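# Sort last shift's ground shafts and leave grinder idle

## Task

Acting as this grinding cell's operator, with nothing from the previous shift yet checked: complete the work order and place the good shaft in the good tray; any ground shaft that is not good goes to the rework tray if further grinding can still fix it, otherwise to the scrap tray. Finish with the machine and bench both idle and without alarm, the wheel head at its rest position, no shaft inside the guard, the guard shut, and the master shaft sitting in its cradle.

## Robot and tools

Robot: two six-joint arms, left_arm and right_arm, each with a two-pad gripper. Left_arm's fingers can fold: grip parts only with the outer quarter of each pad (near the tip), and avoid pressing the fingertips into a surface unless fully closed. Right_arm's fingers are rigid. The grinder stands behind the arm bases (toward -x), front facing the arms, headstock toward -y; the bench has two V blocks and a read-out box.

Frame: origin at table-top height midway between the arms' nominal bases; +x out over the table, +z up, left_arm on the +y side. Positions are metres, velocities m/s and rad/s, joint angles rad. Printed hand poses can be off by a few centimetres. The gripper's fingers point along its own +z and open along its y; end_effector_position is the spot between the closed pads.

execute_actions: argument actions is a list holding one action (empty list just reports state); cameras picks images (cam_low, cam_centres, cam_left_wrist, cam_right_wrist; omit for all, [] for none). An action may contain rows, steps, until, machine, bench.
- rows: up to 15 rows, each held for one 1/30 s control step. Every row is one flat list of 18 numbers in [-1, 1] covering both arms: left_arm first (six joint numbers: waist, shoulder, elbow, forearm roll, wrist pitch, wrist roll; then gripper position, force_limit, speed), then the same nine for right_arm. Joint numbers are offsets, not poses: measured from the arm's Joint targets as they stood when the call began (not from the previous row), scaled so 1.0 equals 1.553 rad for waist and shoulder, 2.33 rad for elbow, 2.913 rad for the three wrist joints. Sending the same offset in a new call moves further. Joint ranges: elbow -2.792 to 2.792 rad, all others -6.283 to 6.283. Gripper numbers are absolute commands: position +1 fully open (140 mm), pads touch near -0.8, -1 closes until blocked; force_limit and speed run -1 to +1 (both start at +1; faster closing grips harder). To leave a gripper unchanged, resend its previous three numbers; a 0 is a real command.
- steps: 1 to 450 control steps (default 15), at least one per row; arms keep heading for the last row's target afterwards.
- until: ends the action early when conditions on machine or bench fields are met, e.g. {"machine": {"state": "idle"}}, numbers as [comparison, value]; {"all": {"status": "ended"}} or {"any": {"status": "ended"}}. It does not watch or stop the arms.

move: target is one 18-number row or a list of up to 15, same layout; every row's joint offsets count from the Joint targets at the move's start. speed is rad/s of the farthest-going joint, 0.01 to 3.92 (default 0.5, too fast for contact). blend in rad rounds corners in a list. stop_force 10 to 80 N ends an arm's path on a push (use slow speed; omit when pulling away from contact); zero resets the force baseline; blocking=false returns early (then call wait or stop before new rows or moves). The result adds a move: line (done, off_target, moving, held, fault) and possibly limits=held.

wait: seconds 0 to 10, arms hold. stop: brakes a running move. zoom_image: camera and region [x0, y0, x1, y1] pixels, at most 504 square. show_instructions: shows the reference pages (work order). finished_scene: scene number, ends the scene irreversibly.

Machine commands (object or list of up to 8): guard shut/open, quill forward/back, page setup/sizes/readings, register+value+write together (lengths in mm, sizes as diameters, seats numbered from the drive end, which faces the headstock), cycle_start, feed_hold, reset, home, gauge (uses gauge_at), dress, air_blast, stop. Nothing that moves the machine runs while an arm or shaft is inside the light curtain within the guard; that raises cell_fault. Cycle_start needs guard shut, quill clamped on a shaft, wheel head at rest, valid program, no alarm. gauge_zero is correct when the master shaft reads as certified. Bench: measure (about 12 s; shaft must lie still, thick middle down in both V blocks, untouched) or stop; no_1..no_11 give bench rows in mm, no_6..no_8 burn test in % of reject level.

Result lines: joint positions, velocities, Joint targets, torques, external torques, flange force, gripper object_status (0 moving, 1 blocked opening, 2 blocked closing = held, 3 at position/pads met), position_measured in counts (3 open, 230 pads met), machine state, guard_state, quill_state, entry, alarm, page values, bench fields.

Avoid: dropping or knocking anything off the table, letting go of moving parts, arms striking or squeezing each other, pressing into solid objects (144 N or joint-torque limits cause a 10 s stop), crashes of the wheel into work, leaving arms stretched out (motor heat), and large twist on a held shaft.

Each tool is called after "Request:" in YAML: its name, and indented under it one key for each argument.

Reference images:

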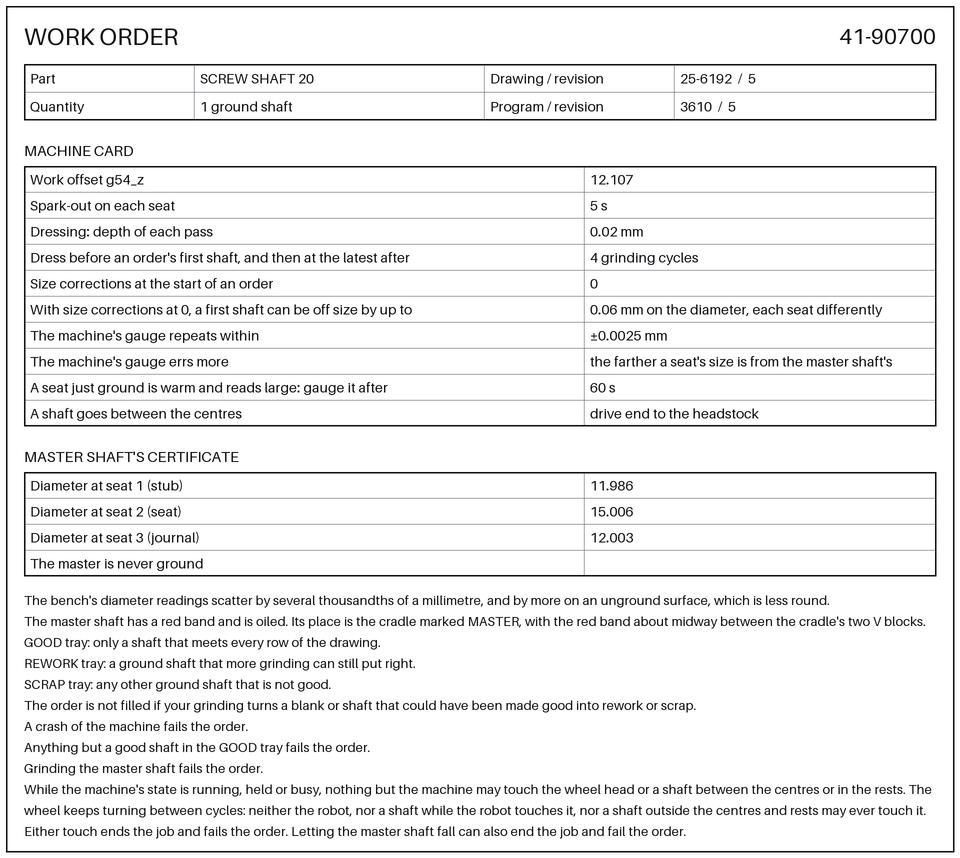

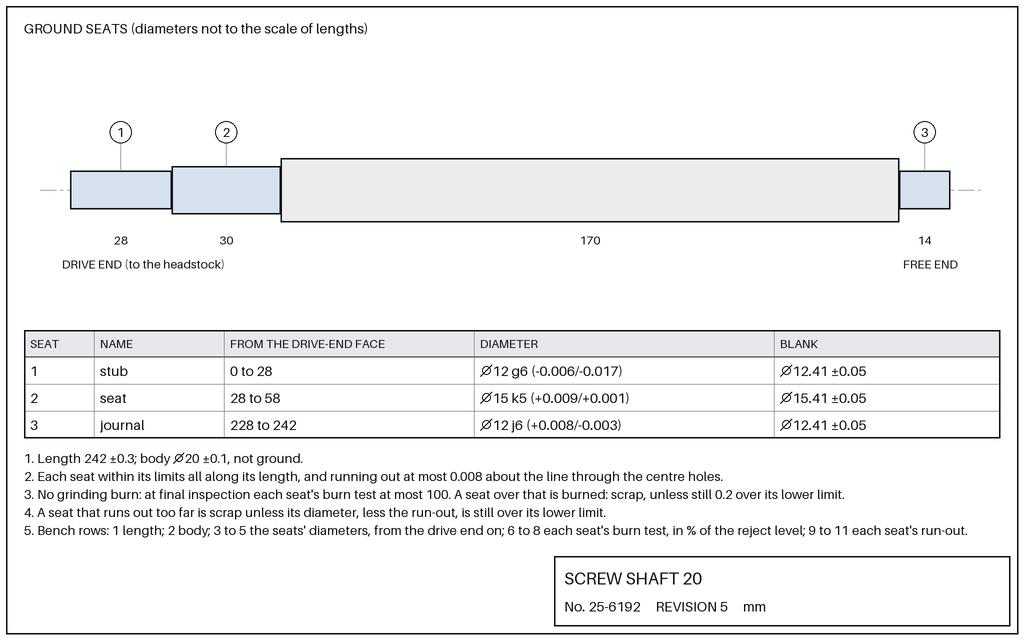

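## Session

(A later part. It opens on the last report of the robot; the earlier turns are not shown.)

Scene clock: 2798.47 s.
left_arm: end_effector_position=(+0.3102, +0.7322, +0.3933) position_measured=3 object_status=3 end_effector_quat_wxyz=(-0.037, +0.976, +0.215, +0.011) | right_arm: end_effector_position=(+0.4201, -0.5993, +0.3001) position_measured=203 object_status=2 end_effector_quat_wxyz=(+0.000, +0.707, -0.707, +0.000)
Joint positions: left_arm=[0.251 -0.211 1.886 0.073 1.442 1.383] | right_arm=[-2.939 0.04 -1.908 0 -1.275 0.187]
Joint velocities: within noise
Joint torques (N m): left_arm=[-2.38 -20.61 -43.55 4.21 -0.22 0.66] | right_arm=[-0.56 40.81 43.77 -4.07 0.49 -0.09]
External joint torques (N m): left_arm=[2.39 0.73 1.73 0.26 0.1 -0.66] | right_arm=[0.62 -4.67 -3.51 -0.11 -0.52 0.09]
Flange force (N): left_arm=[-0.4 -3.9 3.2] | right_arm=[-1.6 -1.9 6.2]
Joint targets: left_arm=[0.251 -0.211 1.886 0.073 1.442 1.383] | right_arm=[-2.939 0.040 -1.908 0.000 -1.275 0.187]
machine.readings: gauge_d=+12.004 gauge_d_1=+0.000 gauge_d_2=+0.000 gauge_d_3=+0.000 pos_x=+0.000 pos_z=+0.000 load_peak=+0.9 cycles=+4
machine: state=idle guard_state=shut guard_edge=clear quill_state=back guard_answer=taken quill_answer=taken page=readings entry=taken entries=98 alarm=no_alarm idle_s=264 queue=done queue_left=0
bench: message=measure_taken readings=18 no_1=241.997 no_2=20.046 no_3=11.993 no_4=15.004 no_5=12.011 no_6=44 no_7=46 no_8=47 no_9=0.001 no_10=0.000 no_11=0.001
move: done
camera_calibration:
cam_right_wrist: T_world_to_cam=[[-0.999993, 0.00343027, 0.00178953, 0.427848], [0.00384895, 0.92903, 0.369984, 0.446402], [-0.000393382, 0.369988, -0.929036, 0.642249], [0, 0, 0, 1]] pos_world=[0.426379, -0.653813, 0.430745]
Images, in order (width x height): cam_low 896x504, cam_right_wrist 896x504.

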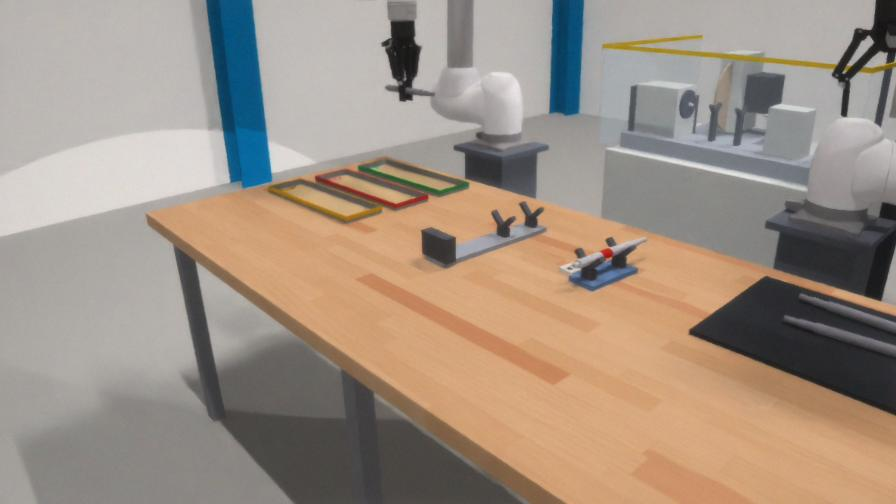

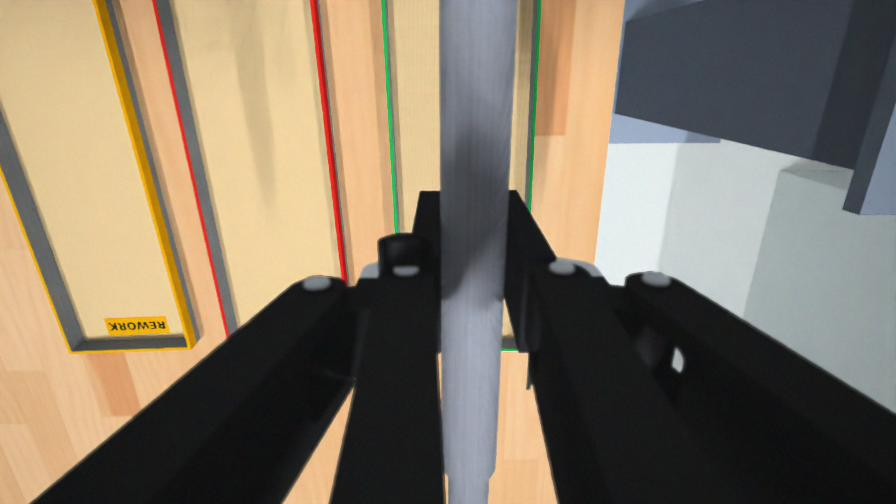

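Request:
move:
  target:
    - [0,0,0,0,0,0,1,1,1,0.0071,-0.1213,-0.1100,0,0.1531,0.0033,-1,0.7,-0.9]
    - [0,0,0,0,0,0,1,1,1,0.0071,-0.1764,-0.1287,0,0.1975,0.0033,-1,0.7,-0.9]
  speed: [0.3,0.02]
  stop_force: 12
  cameras: ["cam_low","cam_right_wrist"]

Scene clock: 2829.57 s.
left_arm: end_effector_position=(+0.3102, +0.7322, +0.3933) position_measured=3 object_status=3 end_effector_quat_wxyz=(-0.037, +0.976, +0.215, +0.011) | right_arm: end_effector_position=(+0.4148, -0.5947, +0.0359) position_measured=203 object_status=2 end_effector_quat_wxyz=(+0.000, +0.707, -0.707, +0.000)
Joint positions: left_arm=[0.251 -0.211 1.886 0.073 1.442 1.383] | right_arm=[-2.928 -0.211 -2.196 0 -0.735 0.197]
Joint velocities: within noise
Joint torques (N m): left_arm=[-2.24 -20.57 -43.58 4.18 -0.2 0.71] | right_arm=[-0.59 34.65 21.83 -2.66 3.94 -0.2]
External joint torques (N m): left_arm=[2.31 0.32 1.64 0.3 0.08 -0.71] | right_arm=[0.64 15.56 6.39 -0.27 -3.96 0.2]
Flange force (N): left_arm=[-1.0 -3.6 2.9] | right_arm=[-0.7 7.7 -35.9]
Joint targets: left_arm=[0.251 -0.211 1.886 0.073 1.442 1.383] | right_arm=[-2.928 -0.211 -2.196 0.000 -0.735 0.197]
machine.readings: gauge_d=+12.004 gauge_d_1=+0.000 gauge_d_2=+0.000 gauge_d_3=+0.000 pos_x=+0.000 pos_z=+0.000 load_peak=+0.9 cycles=+4
machine: state=idle guard_state=shut guard_edge=clear quill_state=back guard_answer=taken quill_answer=taken page=readings entry=taken entries=98 alarm=no_alarm idle_s=295 queue=done queue_left=0
bench: message=measure_taken readings=18 no_1=241.997 no_2=20.046 no_3=11.993 no_4=15.004 no_5=12.011 no_6=44 no_7=46 no_8=47 no_9=0.001 no_10=0.000 no_11=0.001
move: contact (right_arm); path passed 1 of 2 targets; right_arm: the wrist pitch is farthest, 0.035 rad from its target
camera_calibration:
cam_right_wrist: T_world_to_cam=[[-0.999998, 0.00199878, 0.000492681, 0.422099], [0.00203916, 0.928948, 0.370205, 0.540575], [0.000282282, 0.370205, -0.92895, 0.394933], [0, 0, 0, 1]] pos_world=[0.420885, -0.649216, 0.166542]
Images, in order (width x height): cam_low 896x504, cam_right_wrist 896x504.

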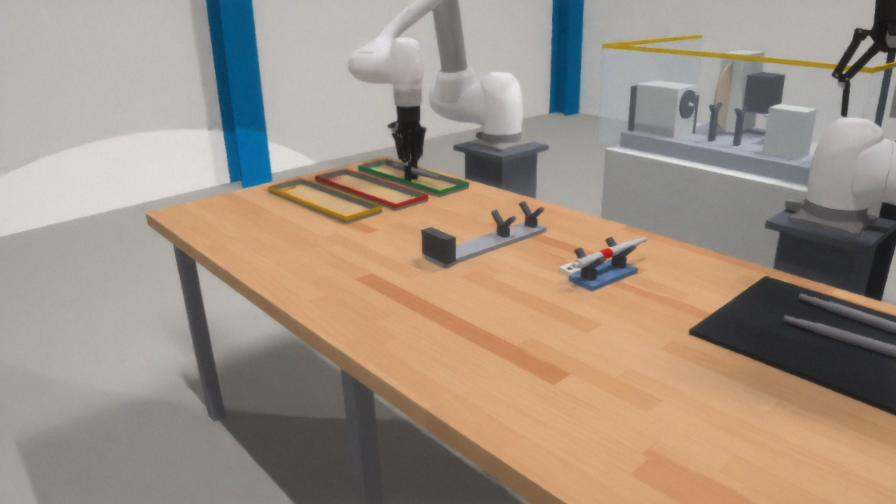

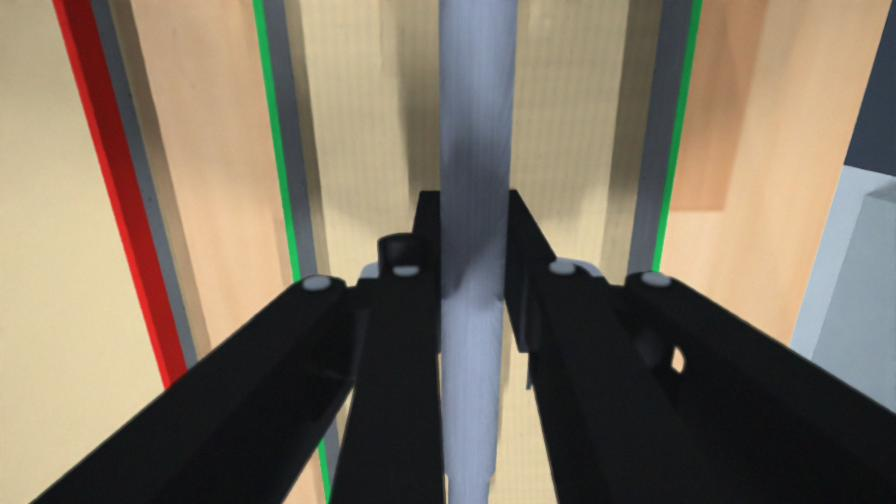

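Request:
zoom_image:
  camera: "cam_low"
  region: [350, 120, 480, 200]

Scaled by 3.877 from the camera's 896x504 image, which has a finer 1280x720 frame.

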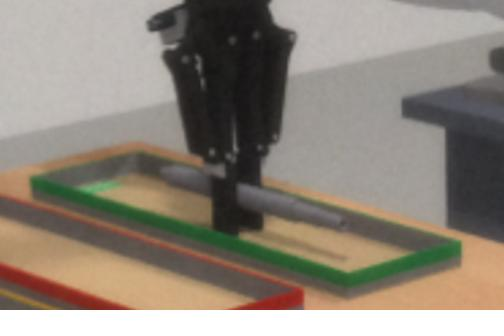

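Request:
move:
  target:
    - [0,0,0,0,0,0,1,1,1,0,0.0184,0.0062,0,-0.0148,0,-1,0.7,-0.9]
    - [0,0,0,0,0,0,1,1,1,0,0.1677,0.1194,0,-0.1848,0,-1,0.7,-0.9]
    - [0,0,0,0,0,0,1,1,1,0.4121,-0.2653,0.4984,0,-0.2578,0.77,-1,0.7,-0.9]
  speed: [0.1,0.4,0.9]
  blend: [0.02,0.02,0]
  cameras: ["cam_right_wrist"]

Scene clock: 2877.90 s.
left_arm: end_effector_position=(+0.3102, +0.7322, +0.3933) position_measured=3 object_status=3 end_effector_quat_wxyz=(-0.037, +0.976, +0.215, +0.011) | right_arm: end_effector_position=(+0.5536, -0.0009, +0.2996) position_measured=203 object_status=2 end_effector_quat_wxyz=(+0.000, +0.016, +1.000, -0.001)
Joint positions: left_arm=[0.251 -0.211 1.886 0.073 1.442 1.383] | right_arm=[-2.288 -0.623 -1.035 0 -1.486 2.439]
Joint velocities: within noise
Joint torques (N m): left_arm=[-2.38 -20.63 -43.47 4.24 -0.22 0.68] | right_arm=[-1.25 109.95 45.59 -4.22 0.45 -0.08]
External joint torques (N m): left_arm=[2.46 0.24 1.4 0.26 0.09 -0.68] | right_arm=[1.59 -6.77 -3.44 -0.06 -0.5 0.08]
Flange force (N): left_arm=[-0.8 -4.1 2.6] | right_arm=[-0.4 3.1 5.5]
Joint targets: left_arm=[0.251 -0.211 1.886 0.073 1.442 1.383] | right_arm=[-2.288 -0.623 -1.035 0.000 -1.486 2.439]
machine.readings: gauge_d=+12.004 gauge_d_1=+0.000 gauge_d_2=+0.000 gauge_d_3=+0.000 pos_x=+0.000 pos_z=+0.000 load_peak=+0.9 cycles=+4
machine: state=idle guard_state=shut guard_edge=clear quill_state=back guard_answer=taken quill_answer=taken page=readings entry=taken entries=98 alarm=no_alarm idle_s=343 queue=done queue_left=0
bench: message=measure_taken readings=18 no_1=241.997 no_2=20.046 no_3=11.993 no_4=15.004 no_5=12.011 no_6=44 no_7=46 no_8=47 no_9=0.001 no_10=0.000 no_11=0.001
move: done
camera_calibration:
cam_right_wrist: T_world_to_cam=[[0.0339093, 0.999425, -0.000377304, -0.0116303], [0.928771, -0.0313727, 0.369324, -0.622606], [0.3691, -0.012874, -0.9293, 0.215649], [0, 0, 0, 1]] pos_world=[0.499057, -0.00513292, 0.430342]
Images, in order (width x height): cam_right_wrist 896x504.

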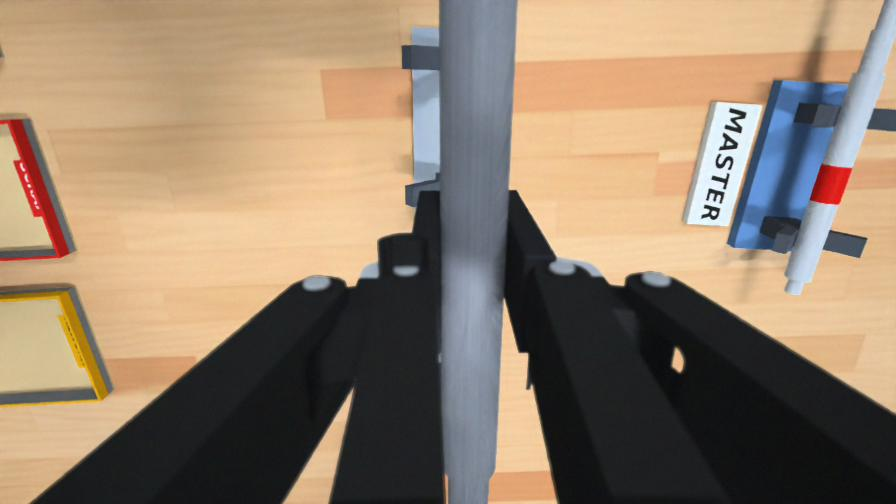

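Request:
move:
  target:
    - [0,0,0,0,0,0,1,1,1,-0.0007,-0.0625,-0.1033,0,0.1164,-0.0004,-1,0.7,-0.9]
    - [0,0,0,0,0,0,1,1,1,-0.0007,-0.0738,-0.1094,0,0.1272,-0.0004,-1,0.7,-0.9]
  speed: [0.3,0.01]
  stop_force: 12
  cameras: []

Request:
execute_actions:
  actions:
    - {"rows":[[0,0,0,0,0,0,1,1,1,0,0,0,0,0,0,-0.1,0.7,-0.9]],"steps":60}
  cameras: ["cam_right_wrist"]

Scene clock: 2889.70 s.
left_arm: end_effector_position=(+0.3102, +0.7322, +0.3933) position_measured=3 object_status=3 end_effector_quat_wxyz=(-0.037, +0.976, +0.215, +0.011) | right_arm: end_effector_position=(+0.5546, -0.0011, +0.0576) position_measured=203 object_status=2 end_effector_quat_wxyz=(+0.000, +0.016, +1.000, +0.000)
Joint positions: left_arm=[0.251 -0.211 1.886 0.073 1.442 1.383] | right_arm=[-2.289 -0.737 -1.289 0 -1.116 2.438]
Joint velocities: within noise
Joint torques (N m): left_arm=[-2.32 -20.7 -43.61 4.21 -0.2 0.65] | right_arm=[1.62 96.4 36.05 -3.29 3.51 -0.2]
External joint torques (N m): left_arm=[2.38 0.48 1.66 0.28 0.08 -0.65] | right_arm=[-1.33 11.68 1.93 -0.57 -3.54 0.2]
Flange force (N): left_arm=[-0.7 -3.9 3.0] | right_arm=[4.4 -6.6 -14.7]
Joint targets: left_arm=[0.251 -0.211 1.886 0.073 1.442 1.383] | right_arm=[-2.289 -0.737 -1.289 0.000 -1.116 2.438]
machine.readings: gauge_d=+12.004 gauge_d_1=+0.000 gauge_d_2=+0.000 gauge_d_3=+0.000 pos_x=+0.000 pos_z=+0.000 load_peak=+0.9 cycles=+4
machine: state=idle guard_state=shut guard_edge=clear quill_state=back guard_answer=taken quill_answer=taken page=readings entry=taken entries=98 alarm=no_alarm idle_s=355 queue=done queue_left=0
bench: message=measure_taken readings=18 no_1=241.997 no_2=20.046 no_3=11.993 no_4=15.004 no_5=12.011 no_6=44 no_7=46 no_8=47 no_9=0.001 no_10=0.000 no_11=0.001
move: contact (right_arm); path passed 1 of 2 targets
No camera images: "cameras" was empty.

Scene clock: 2891.90 s.
left_arm: end_effector_position=(+0.3102, +0.7322, +0.3933) position_measured=3 object_status=3 end_effector_quat_wxyz=(-0.037, +0.976, +0.215, +0.011) | right_arm: end_effector_position=(+0.5546, -0.0012, +0.0575) position_measured=141 object_status=3 end_effector_quat_wxyz=(+0.000, +0.016, +1.000, +0.000)
Joint positions: left_arm=[0.251 -0.211 1.886 0.073 1.442 1.383] | right_arm=[-2.289 -0.737 -1.289 0 -1.116 2.438]
Joint velocities: within noise
Joint torques (N m): left_arm=[-2.08 -20.83 -43.45 4.22 -0.15 0.63] | right_arm=[-0.23 111.15 38.47 -3.84 0.46 -0.01]
External joint torques (N m): left_arm=[2.13 0.74 1.57 0.26 0.03 -0.63] | right_arm=[0.45 -2.47 -0.29 -0.04 -0.49 0.01]
Flange force (N): left_arm=[-0.3 -3.3 3.0] | right_arm=[-2.0 2.9 1.3]
Joint targets: left_arm=[0.251 -0.211 1.886 0.073 1.442 1.383] | right_arm=[-2.289 -0.737 -1.289 0.000 -1.116 2.438]
machine.readings: gauge_d=+12.004 gauge_d_1=+0.000 gauge_d_2=+0.000 gauge_d_3=+0.000 pos_x=+0.000 pos_z=+0.000 load_peak=+0.9 cycles=+4
machine: state=idle guard_state=shut guard_edge=clear quill_state=back guard_answer=taken quill_answer=taken page=readings entry=taken entries=98 alarm=no_alarm idle_s=357 queue=done queue_left=0
bench: message=measure_taken readings=18 no_1=241.997 no_2=20.046 no_3=11.993 no_4=15.004 no_5=12.011 no_6=44 no_7=46 no_8=47 no_9=0.001 no_10=0.000 no_11=0.001
camera_calibration:
cam_right_wrist: T_world_to_cam=[[0.033792, 0.999429, 0.000237979, -0.0114107], [0.928575, -0.0314844, 0.369806, -0.534036], [0.369603, -0.0122755, -0.929109, -0.00995616], [0, 0, 0, 1]] pos_world=[0.499958, -0.00553182, 0.188242]
Images, in order (width x height): cam_right_wrist 896x504.

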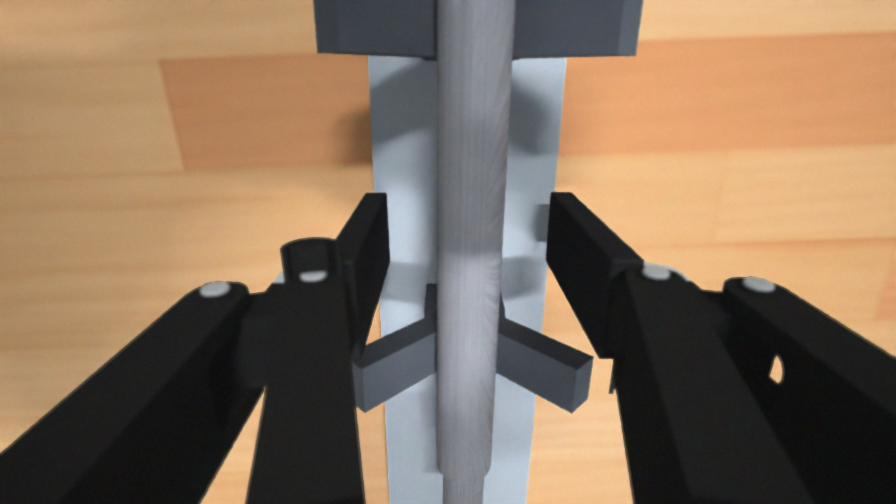

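Request:
move:
  target: [0,0,0,0,0,0,1,1,1,-0.0006,0.0087,0.0053,0,-0.0089,-0.0003,-0.1,0.7,-0.9]
  speed: 0.06
  cameras: []

Request:
execute_actions:
  actions:
    - {"rows":[[0,0,0,0,0,0,1,1,1,0,0,0,0,0,0,-1,0.7,-0.9]],"steps":75}
  cameras: ["cam_right_wrist","cam_low"]

Scene clock: 2906.60 s.
left_arm: end_effector_position=(+0.3102, +0.7322, +0.3933) position_measured=3 object_status=3 end_effector_quat_wxyz=(-0.037, +0.976, +0.215, +0.011) | right_arm: end_effector_position=(+0.5552, -0.0018, +0.0762) position_measured=141 object_status=3 end_effector_quat_wxyz=(+0.000, +0.016, +1.000, +0.000)
Joint positions: left_arm=[0.251 -0.211 1.886 0.073 1.442 1.383] | right_arm=[-2.29 -0.723 -1.277 0 -1.142 2.437]
Joint velocities: within noise
Joint torques (N m): left_arm=[-2.51 -20.83 -43.49 4.17 -0.2 0.62] | right_arm=[-1.07 109.76 39.1 -3.84 0.37 -0.07]
External joint torques (N m): left_arm=[2.59 0.5 1.5 0.32 0.08 -0.62] | right_arm=[1.28 -1.85 -0.59 -0.07 -0.41 0.07]
Flange force (N): left_arm=[-0.4 -4.4 2.8] | right_arm=[0.0 2.2 1.1]
Joint targets: left_arm=[0.251 -0.211 1.886 0.073 1.442 1.383] | right_arm=[-2.290 -0.723 -1.277 0.000 -1.142 2.437]
machine.readings: gauge_d=+12.004 gauge_d_1=+0.000 gauge_d_2=+0.000 gauge_d_3=+0.000 pos_x=+0.000 pos_z=+0.000 load_peak=+0.9 cycles=+4
machine: state=idle guard_state=shut guard_edge=clear quill_state=back guard_answer=taken quill_answer=taken page=readings entry=taken entries=98 alarm=no_alarm idle_s=371 queue=done queue_left=0
bench: message=measure_taken readings=18 no_1=241.997 no_2=20.046 no_3=11.993 no_4=15.004 no_5=12.011 no_6=44 no_7=46 no_8=47 no_9=0.001 no_10=0.000 no_11=0.001
move: done
No camera images: "cameras" was empty.

Scene clock: 2909.30 s.
left_arm: end_effector_position=(+0.3102, +0.7322, +0.3933) position_measured=3 object_status=3 end_effector_quat_wxyz=(-0.037, +0.976, +0.215, +0.011) | right_arm: end_effector_position=(+0.5552, -0.0018, +0.0762) position_measured=203 object_status=2 end_effector_quat_wxyz=(+0.000, +0.016, +1.000, +0.000)
Joint positions: left_arm=[0.251 -0.211 1.886 0.073 1.442 1.383] | right_arm=[-2.29 -0.723 -1.277 0 -1.142 2.437]
Joint velocities: within noise
Joint torques (N m): left_arm=[-1.98 -20.51 -43.66 4.2 -0.19 0.63] | right_arm=[5.3 101.53 42.8 -2.19 6.88 -0.7]
External joint torques (N m): left_arm=[2.07 0.08 1.67 0.29 0.08 -0.64] | right_arm=[-5.13 6.22 -4.27 -1.73 -6.92 0.7]
Flange force (N): left_arm=[-1.5 -3.3 2.9] | right_arm=[5.0 -12.6 -11.1]
Joint targets: left_arm=[0.251 -0.211 1.886 0.073 1.442 1.383] | right_arm=[-2.290 -0.723 -1.277 0.000 -1.142 2.437]
machine.readings: gauge_d=+12.004 gauge_d_1=+0.000 gauge_d_2=+0.000 gauge_d_3=+0.000 pos_x=+0.000 pos_z=+0.000 load_peak=+0.9 cycles=+4
machine: state=idle guard_state=shut guard_edge=clear quill_state=back guard_answer=taken quill_answer=taken page=readings entry=taken entries=98 alarm=no_alarm idle_s=374 queue=done queue_left=0
bench: message=measure_taken readings=18 no_1=241.997 no_2=20.046 no_3=11.993 no_4=15.004 no_5=12.011 no_6=44 no_7=46 no_8=47 no_9=0.001 no_10=0.000 no_11=0.001
camera_calibration:
cam_right_wrist: T_world_to_cam=[[0.0338853, 0.999426, 0.000273689, -0.0108901], [0.928572, -0.0315843, 0.369806, -0.541526], [0.369602, -0.0122768, -0.929109, 0.00718937], [0, 0, 0, 1]] pos_world=[0.500558, -0.00613159, 0.206942]
Images, in order (width x height): cam_low 896x504, cam_right_wrist 896x504.

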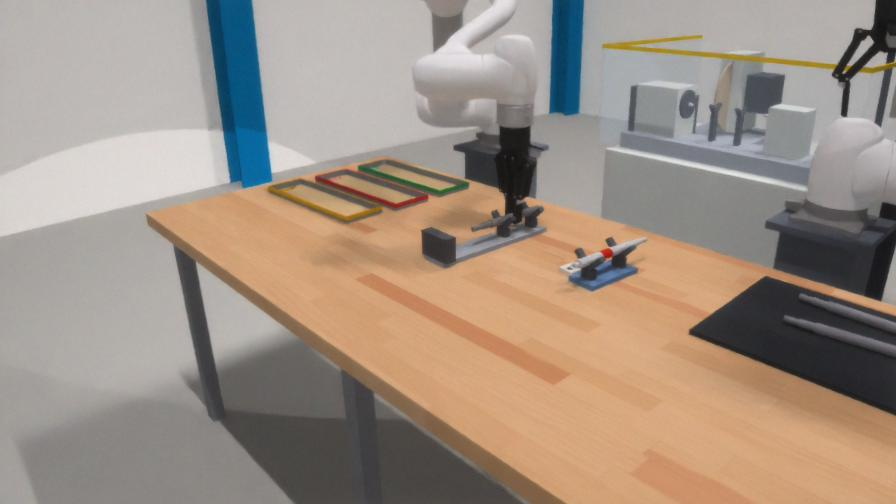

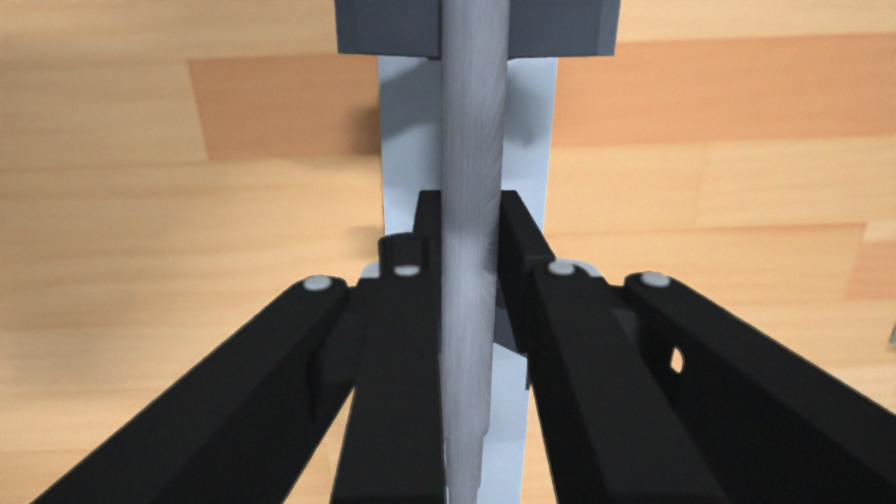

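Request:
move:
  target:
    - [0,0,0,0,0,0,1,1,1,0,0.0103,0.0069,0,-0.0110,0,-1,0.7,-0.9]
    - [0,0,0,0,0,0,1,1,1,0,0.0644,0.1039,0,-0.1181,0,-1,0.7,-0.9]
    - [0,0,0,0,0,0,1,1,1,-0.4108,0.4974,-0.2751,0,-0.0451,-0.769,-1,0.7,-0.9]
  speed: [0.05,0.4,0.9]
  blend: [0.01,0.02,0]
  cameras: ["cam_right_wrist"]

Request:
move:
  target:
    - [0,0,0,0,0,0,1,1,1,0.0,-0.1213,-0.1055,0,0.1500,0,-1,0.7,-0.9]
    - [0,0,0,0,0,0,1,1,1,0,-0.1825,-0.1245,0,0.1969,0,-1,0.7,-0.9]
  speed: [0.3,0.015]
  stop_force: 12
  cameras: ["cam_low","cam_right_wrist"]

Request:
zoom_image:
  camera: "cam_low"
  region: [350, 120, 480, 200]

Scene clock: 2930.03 s.
left_arm: end_effector_position=(+0.3102, +0.7322, +0.3933) position_measured=3 object_status=3 end_effector_quat_wxyz=(-0.037, +0.976, +0.215, +0.011) | right_arm: end_effector_position=(+0.4140, -0.5948, +0.2994) position_measured=203 object_status=2 end_effector_quat_wxyz=(+0.000, +0.707, -0.707, +0.000)
Joint positions: left_arm=[0.251 -0.211 1.886 0.073 1.442 1.383] | right_arm=[-2.928 0.049 -1.918 0 -1.273 0.198]
Joint velocities: within noise
Joint torques (N m): left_arm=[-2.43 -20.85 -43.55 4.2 -0.15 0.63] | right_arm=[-1.18 41.05 43.99 -3.97 0.42 -0.18]
External joint torques (N m): left_arm=[2.52 0.44 1.55 0.3 0.03 -0.64] | right_arm=[1.18 -5.63 -3.7 -0.21 -0.45 0.18]
Flange force (N): left_arm=[-0.6 -4.3 2.9] | right_arm=[-3.1 -2.9 7.2]
Joint targets: left_arm=[0.251 -0.211 1.886 0.073 1.442 1.383] | right_arm=[-2.928 0.049 -1.918 0.000 -1.273 0.198]
machine.readings: gauge_d=+12.004 gauge_d_1=+0.000 gauge_d_2=+0.000 gauge_d_3=+0.000 pos_x=+0.000 pos_z=+0.000 load_peak=+0.9 cycles=+4
machine: state=idle guard_state=shut guard_edge=clear quill_state=back guard_answer=taken quill_answer=taken page=readings entry=taken entries=98 alarm=no_alarm idle_s=394 queue=done queue_left=0
bench: message=measure_taken readings=18 no_1=241.997 no_2=20.046 no_3=11.993 no_4=15.004 no_5=12.011 no_6=44 no_7=46 no_8=47 no_9=0.001 no_10=0.000 no_11=0.001
move: done
camera_calibration:
cam_right_wrist: T_world_to_cam=[[-0.999995, 0.00289674, 0.000942965, 0.421656], [0.00304005, 0.928996, 0.370078, 0.442746], [0.000196012, 0.37008, -0.929, 0.639819], [0, 0, 0, 1]] pos_world=[0.420182, -0.649314, 0.430143]
Images, in order (width x height): cam_right_wrist 896x504.

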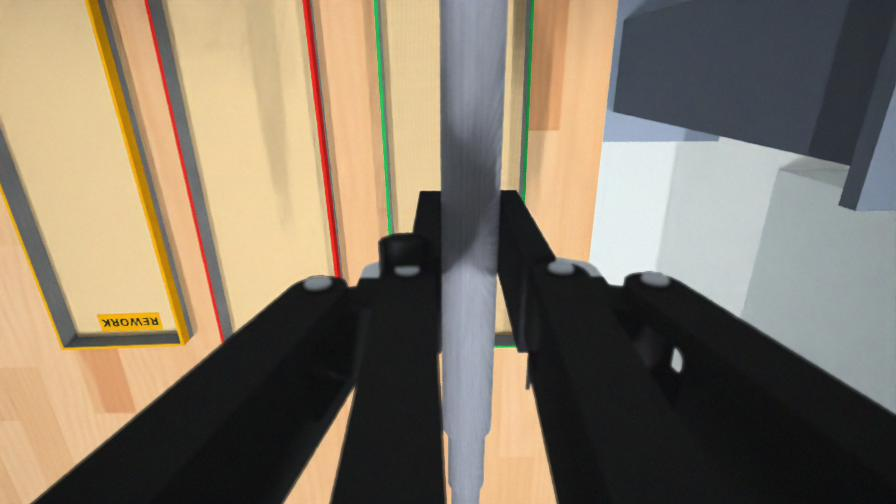

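Scene clock: 2938.90 s.
left_arm: end_effector_position=(+0.3102, +0.7322, +0.3933) position_measured=3 object_status=3 end_effector_quat_wxyz=(-0.037, +0.976, +0.215, +0.011) | right_arm: end_effector_position=(+0.4145, -0.5947, +0.0359) position_measured=203 object_status=2 end_effector_quat_wxyz=(+0.000, +0.707, -0.707, +0.000)
Joint positions: left_arm=[0.251 -0.211 1.886 0.073 1.442 1.383] | right_arm=[-2.928 -0.21 -2.197 0 -0.735 0.198]
Joint velocities: within noise
Joint torques (N m): left_arm=[-2.5 -20.5 -43.53 4.22 -0.17 0.65] | right_arm=[-0.4 35.61 22.32 -2.8 3.86 -0.13]
External joint torques (N m): left_arm=[2.58 0.26 1.67 0.26 0.06 -0.65] | right_arm=[0.47 14.61 6.01 -0.14 -3.88 0.13]
Flange force (N): left_arm=[-1.0 -4.4 3.1] | right_arm=[-0.3 7.1 -34.0]
Joint targets: left_arm=[0.251 -0.211 1.886 0.073 1.442 1.383] | right_arm=[-2.928 -0.210 -2.197 0.000 -0.735 0.198]
machine.readings: gauge_d=+12.004 gauge_d_1=+0.000 gauge_d_2=+0.000 gauge_d_3=+0.000 pos_x=+0.000 pos_z=+0.000 load_peak=+0.9 cycles=+4
machine: state=idle guard_state=shut guard_edge=clear quill_state=back guard_answer=taken quill_answer=taken page=readings entry=taken entries=98 alarm=no_alarm idle_s=403 queue=done queue_left=0
bench: message=measure_taken readings=18 no_1=241.997 no_2=20.046 no_3=11.993 no_4=15.004 no_5=12.011 no_6=44 no_7=46 no_8=47 no_9=0.001 no_10=0.000 no_11=0.001
move: contact (right_arm); path passed 1 of 2 targets; right_arm: the wrist pitch is farthest, 0.035 rad from its target
camera_calibration:
cam_right_wrist: T_world_to_cam=[[-0.999996, 0.0029247, 0.000311921, 0.422329], [0.00283238, 0.928947, 0.370201, 0.540296], [0.000792968, 0.3702, -0.928952, 0.394845], [0, 0, 0, 1]] pos_world=[0.420483, -0.649314, 0.166642]
Images, in order (width x height): cam_low 896x504, cam_right_wrist 896x504.

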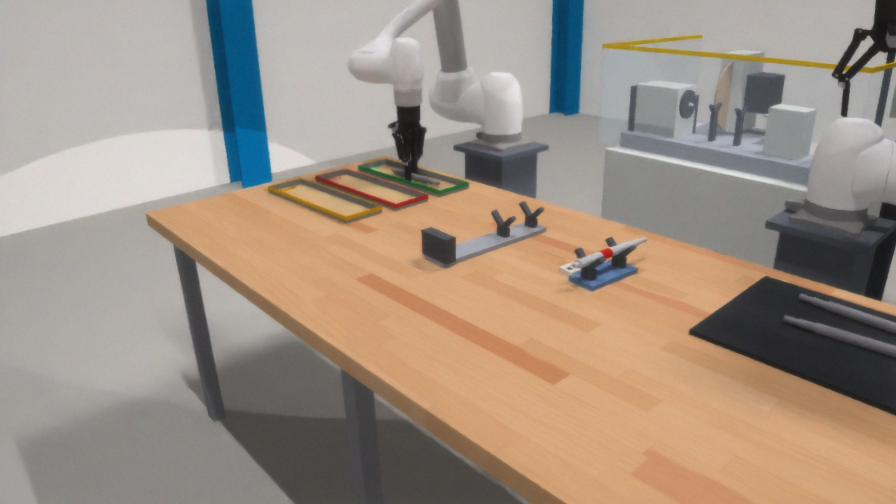

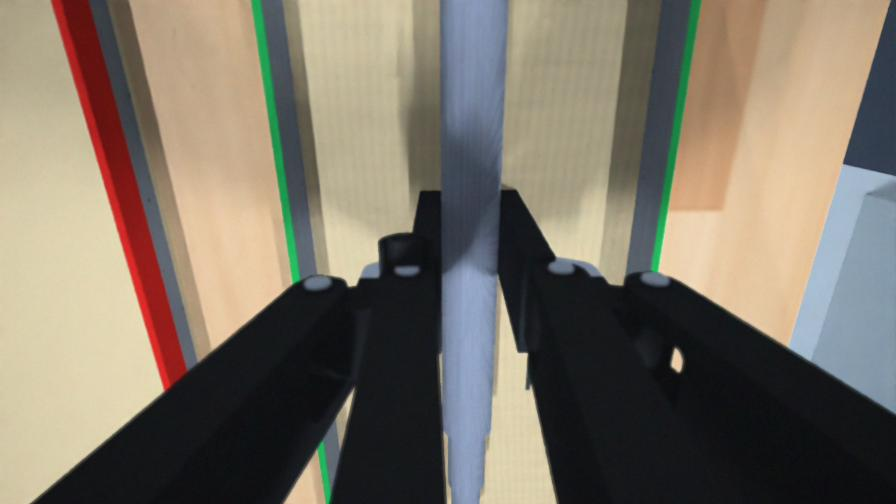

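Scaled by 3.877 from the camera's 896x504 image, which has a finer 1280x720 frame.

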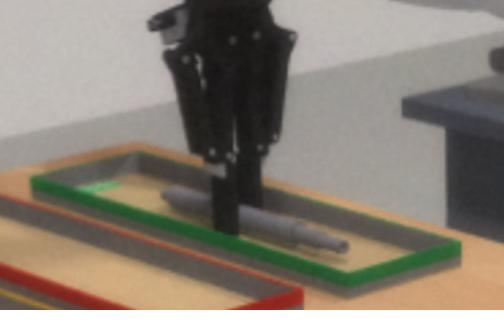

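Request:
move:
  target: [0,0,0,0,0,0,1,1,1,0,0.0005,0.00016,0,-0.0004,0,-1,0.7,-0.9]
  speed: 0.02
  cameras: []

Request:
execute_actions:
  actions:
    - {"rows":[[0,0,0,0,0,0,1,1,1,0,0,0,0,0,0,-0.15,0.7,-1]],"steps":75}
  cameras: ["cam_right_wrist"]

Scene clock: 2954.23 s.
left_arm: end_effector_position=(+0.3102, +0.7322, +0.3933) position_measured=3 object_status=3 end_effector_quat_wxyz=(-0.037, +0.976, +0.215, +0.011) | right_arm: end_effector_position=(+0.4144, -0.5948, +0.0364) position_measured=203 object_status=2 end_effector_quat_wxyz=(+0.000, +0.707, -0.707, +0.000)
Joint positions: left_arm=[0.251 -0.211 1.886 0.073 1.442 1.383] | right_arm=[-2.928 -0.209 -2.196 0 -0.736 0.198]
Joint velocities: within noise
Joint torques (N m): left_arm=[-2.1 -20.94 -43.54 4.2 -0.19 0.66] | right_arm=[-0.67 54.83 30.6 -2.81 0.39 -0.1]
External joint torques (N m): left_arm=[2.21 0.47 1.54 0.29 0.07 -0.66] | right_arm=[0.7 -4.67 -2.31 -0.12 -0.42 0.1]
Flange force (N): left_arm=[-0.7 -3.5 2.8] | right_arm=[-1.8 -1.9 7.6]
Joint targets: left_arm=[0.251 -0.211 1.886 0.073 1.442 1.383] | right_arm=[-2.928 -0.209 -2.196 0.000 -0.736 0.198]
machine.readings: gauge_d=+12.004 gauge_d_1=+0.000 gauge_d_2=+0.000 gauge_d_3=+0.000 pos_x=+0.000 pos_z=+0.000 load_peak=+0.9 cycles=+4
machine: state=idle guard_state=shut guard_edge=clear quill_state=back guard_answer=taken quill_answer=taken page=readings entry=taken entries=98 alarm=no_alarm idle_s=418 queue=done queue_left=0
bench: message=measure_taken readings=18 no_1=241.997 no_2=20.046 no_3=11.993 no_4=15.004 no_5=12.011 no_6=44 no_7=46 no_8=47 no_9=0.001 no_10=0.000 no_11=0.001
move: done
No camera images: "cameras" was empty.

Scene clock: 2956.93 s.
left_arm: end_effector_position=(+0.3102, +0.7322, +0.3933) position_measured=3 object_status=3 end_effector_quat_wxyz=(-0.037, +0.976, +0.215, +0.011) | right_arm: end_effector_position=(+0.4145, -0.5947, +0.0365) position_measured=148 object_status=3 end_effector_quat_wxyz=(+0.000, +0.707, -0.707, +0.000)
Joint positions: left_arm=[0.251 -0.211 1.886 0.073 1.442 1.383] | right_arm=[-2.928 -0.209 -2.196 0 -0.736 0.198]
Joint velocities: within noise
Joint torques (N m): left_arm=[-2.48 -20.63 -43.48 4.26 -0.2 0.69] | right_arm=[-0.8 53.11 28.9 -2.83 0.48 -0.13]
External joint torques (N m): left_arm=[2.51 0.56 1.52 0.23 0.08 -0.69] | right_arm=[0.88 -3.04 -0.6 -0.11 -0.5 0.13]
Flange force (N): left_arm=[-0.4 -4.1 2.9] | right_arm=[-2.4 -2.8 3.8]
Joint targets: left_arm=[0.251 -0.211 1.886 0.073 1.442 1.383] | right_arm=[-2.928 -0.209 -2.196 0.000 -0.736 0.198]
machine.readings: gauge_d=+12.004 gauge_d_1=+0.000 gauge_d_2=+0.000 gauge_d_3=+0.000 pos_x=+0.000 pos_z=+0.000 load_peak=+0.9 cycles=+4
machine: state=idle guard_state=shut guard_edge=clear quill_state=back guard_answer=taken quill_answer=taken page=readings entry=taken entries=98 alarm=no_alarm idle_s=421 queue=done queue_left=0
bench: message=measure_taken readings=18 no_1=241.997 no_2=20.046 no_3=11.993 no_4=15.004 no_5=12.011 no_6=44 no_7=46 no_8=47 no_9=0.001 no_10=0.000 no_11=0.001
camera_calibration:
cam_right_wrist: T_world_to_cam=[[-0.999996, 0.0029247, 0.000311921, 0.422329], [0.00283238, 0.928947, 0.370201, 0.540111], [0.000792968, 0.3702, -0.928952, 0.395309], [0, 0, 0, 1]] pos_world=[0.420483, -0.649314, 0.167142]
Images, in order (width x height): cam_right_wrist 896x504.

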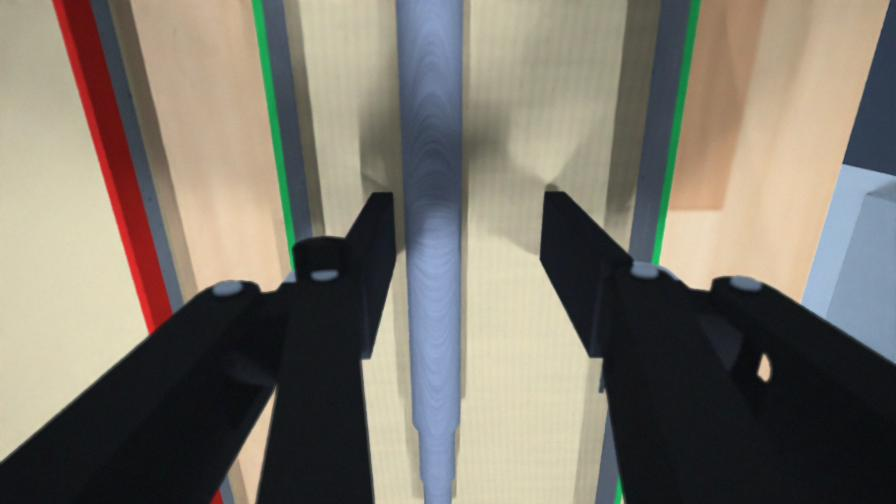

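Request:
move:
  target:
    - [0,0,0,0,0,0,1,1,1,0,0.0184,0.0062,0,-0.0148,0,-0.15,0.7,-1]
    - [0,0,0,0,0,0,1,1,1,0,0.1664,0.1193,0,-0.1844,0,-0.15,0.7,-1]
  speed: [0.1,0.5]
  cameras: ["cam_low","cam_right_wrist"]

Scene clock: 2965.70 s.
left_arm: end_effector_position=(+0.3102, +0.7322, +0.3933) position_measured=3 object_status=3 end_effector_quat_wxyz=(-0.037, +0.976, +0.215, +0.011) | right_arm: end_effector_position=(+0.4140, -0.5948, +0.2992) position_measured=148 object_status=3 end_effector_quat_wxyz=(+0.000, +0.707, -0.707, +0.000)
Joint positions: left_arm=[0.251 -0.211 1.886 0.073 1.442 1.383] | right_arm=[-2.928 0.049 -1.918 0 -1.273 0.198]
Joint velocities: within noise
Joint torques (N m): left_arm=[-2.3 -20.56 -43.51 4.17 -0.18 0.67] | right_arm=[-0.35 38.81 41.07 -4.1 0.53 -0.08]
External joint torques (N m): left_arm=[2.36 0.32 1.47 0.33 0.05 -0.67] | right_arm=[0.24 -2.66 -0.54 -0.11 -0.56 0.08]
Flange force (N): left_arm=[-0.8 -3.8 2.7] | right_arm=[-1.1 -3.3 1.0]
Joint targets: left_arm=[0.251 -0.211 1.886 0.073 1.442 1.383] | right_arm=[-2.928 0.049 -1.918 0.000 -1.273 0.198]
machine.readings: gauge_d=+12.004 gauge_d_1=+0.000 gauge_d_2=+0.000 gauge_d_3=+0.000 pos_x=+0.000 pos_z=+0.000 load_peak=+0.9 cycles=+4
machine: state=idle guard_state=shut guard_edge=clear quill_state=back guard_answer=taken quill_answer=taken page=readings entry=taken entries=98 alarm=no_alarm idle_s=430 queue=done queue_left=0
bench: message=measure_taken readings=18 no_1=241.997 no_2=20.046 no_3=11.993 no_4=15.004 no_5=12.011 no_6=44 no_7=46 no_8=47 no_9=0.001 no_10=0.000 no_11=0.001
move: done
camera_calibration:
cam_right_wrist: T_world_to_cam=[[-0.999995, 0.00286098, 0.00103635, 0.421492], [0.00304139, 0.928996, 0.370078, 0.442857], [0.0000960261, 0.37008, -0.929, 0.639582], [0, 0, 0, 1]] pos_world=[0.420082, -0.649314, 0.429843]
Images, in order (width x height): cam_low 896x504, cam_right_wrist 896x504.

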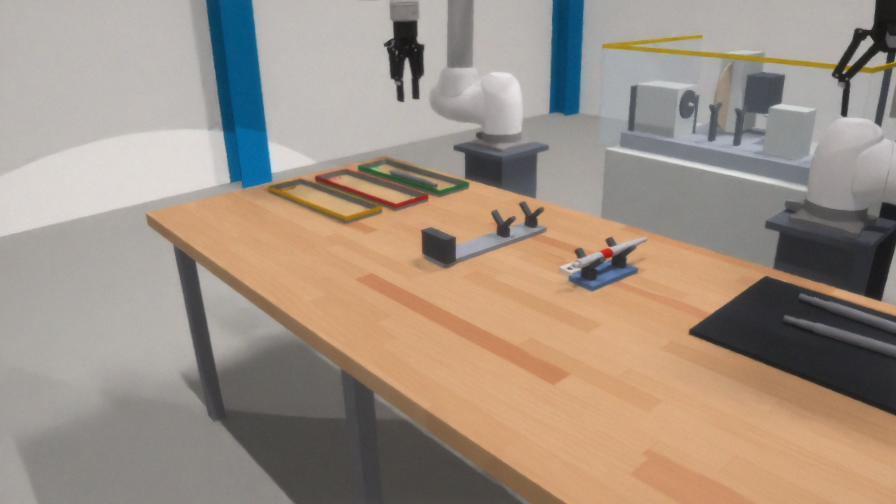

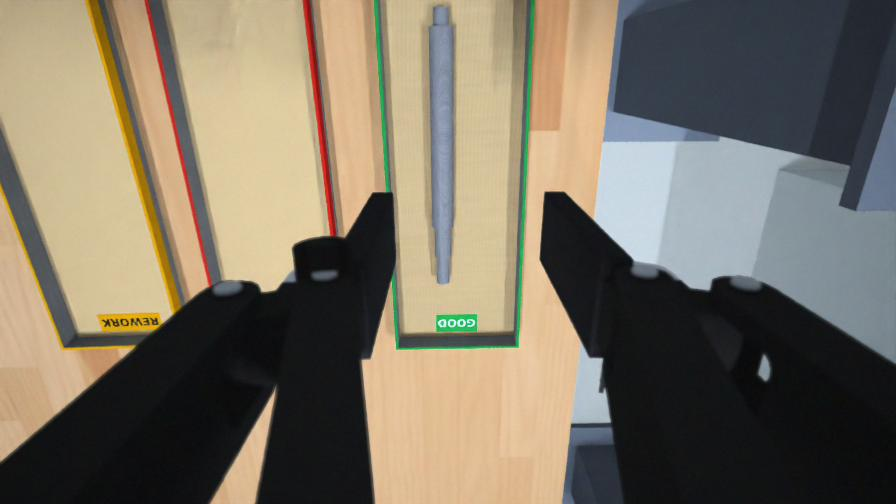

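Request:
finished_scene:
  scene: 1

The scene is finished: the task was done.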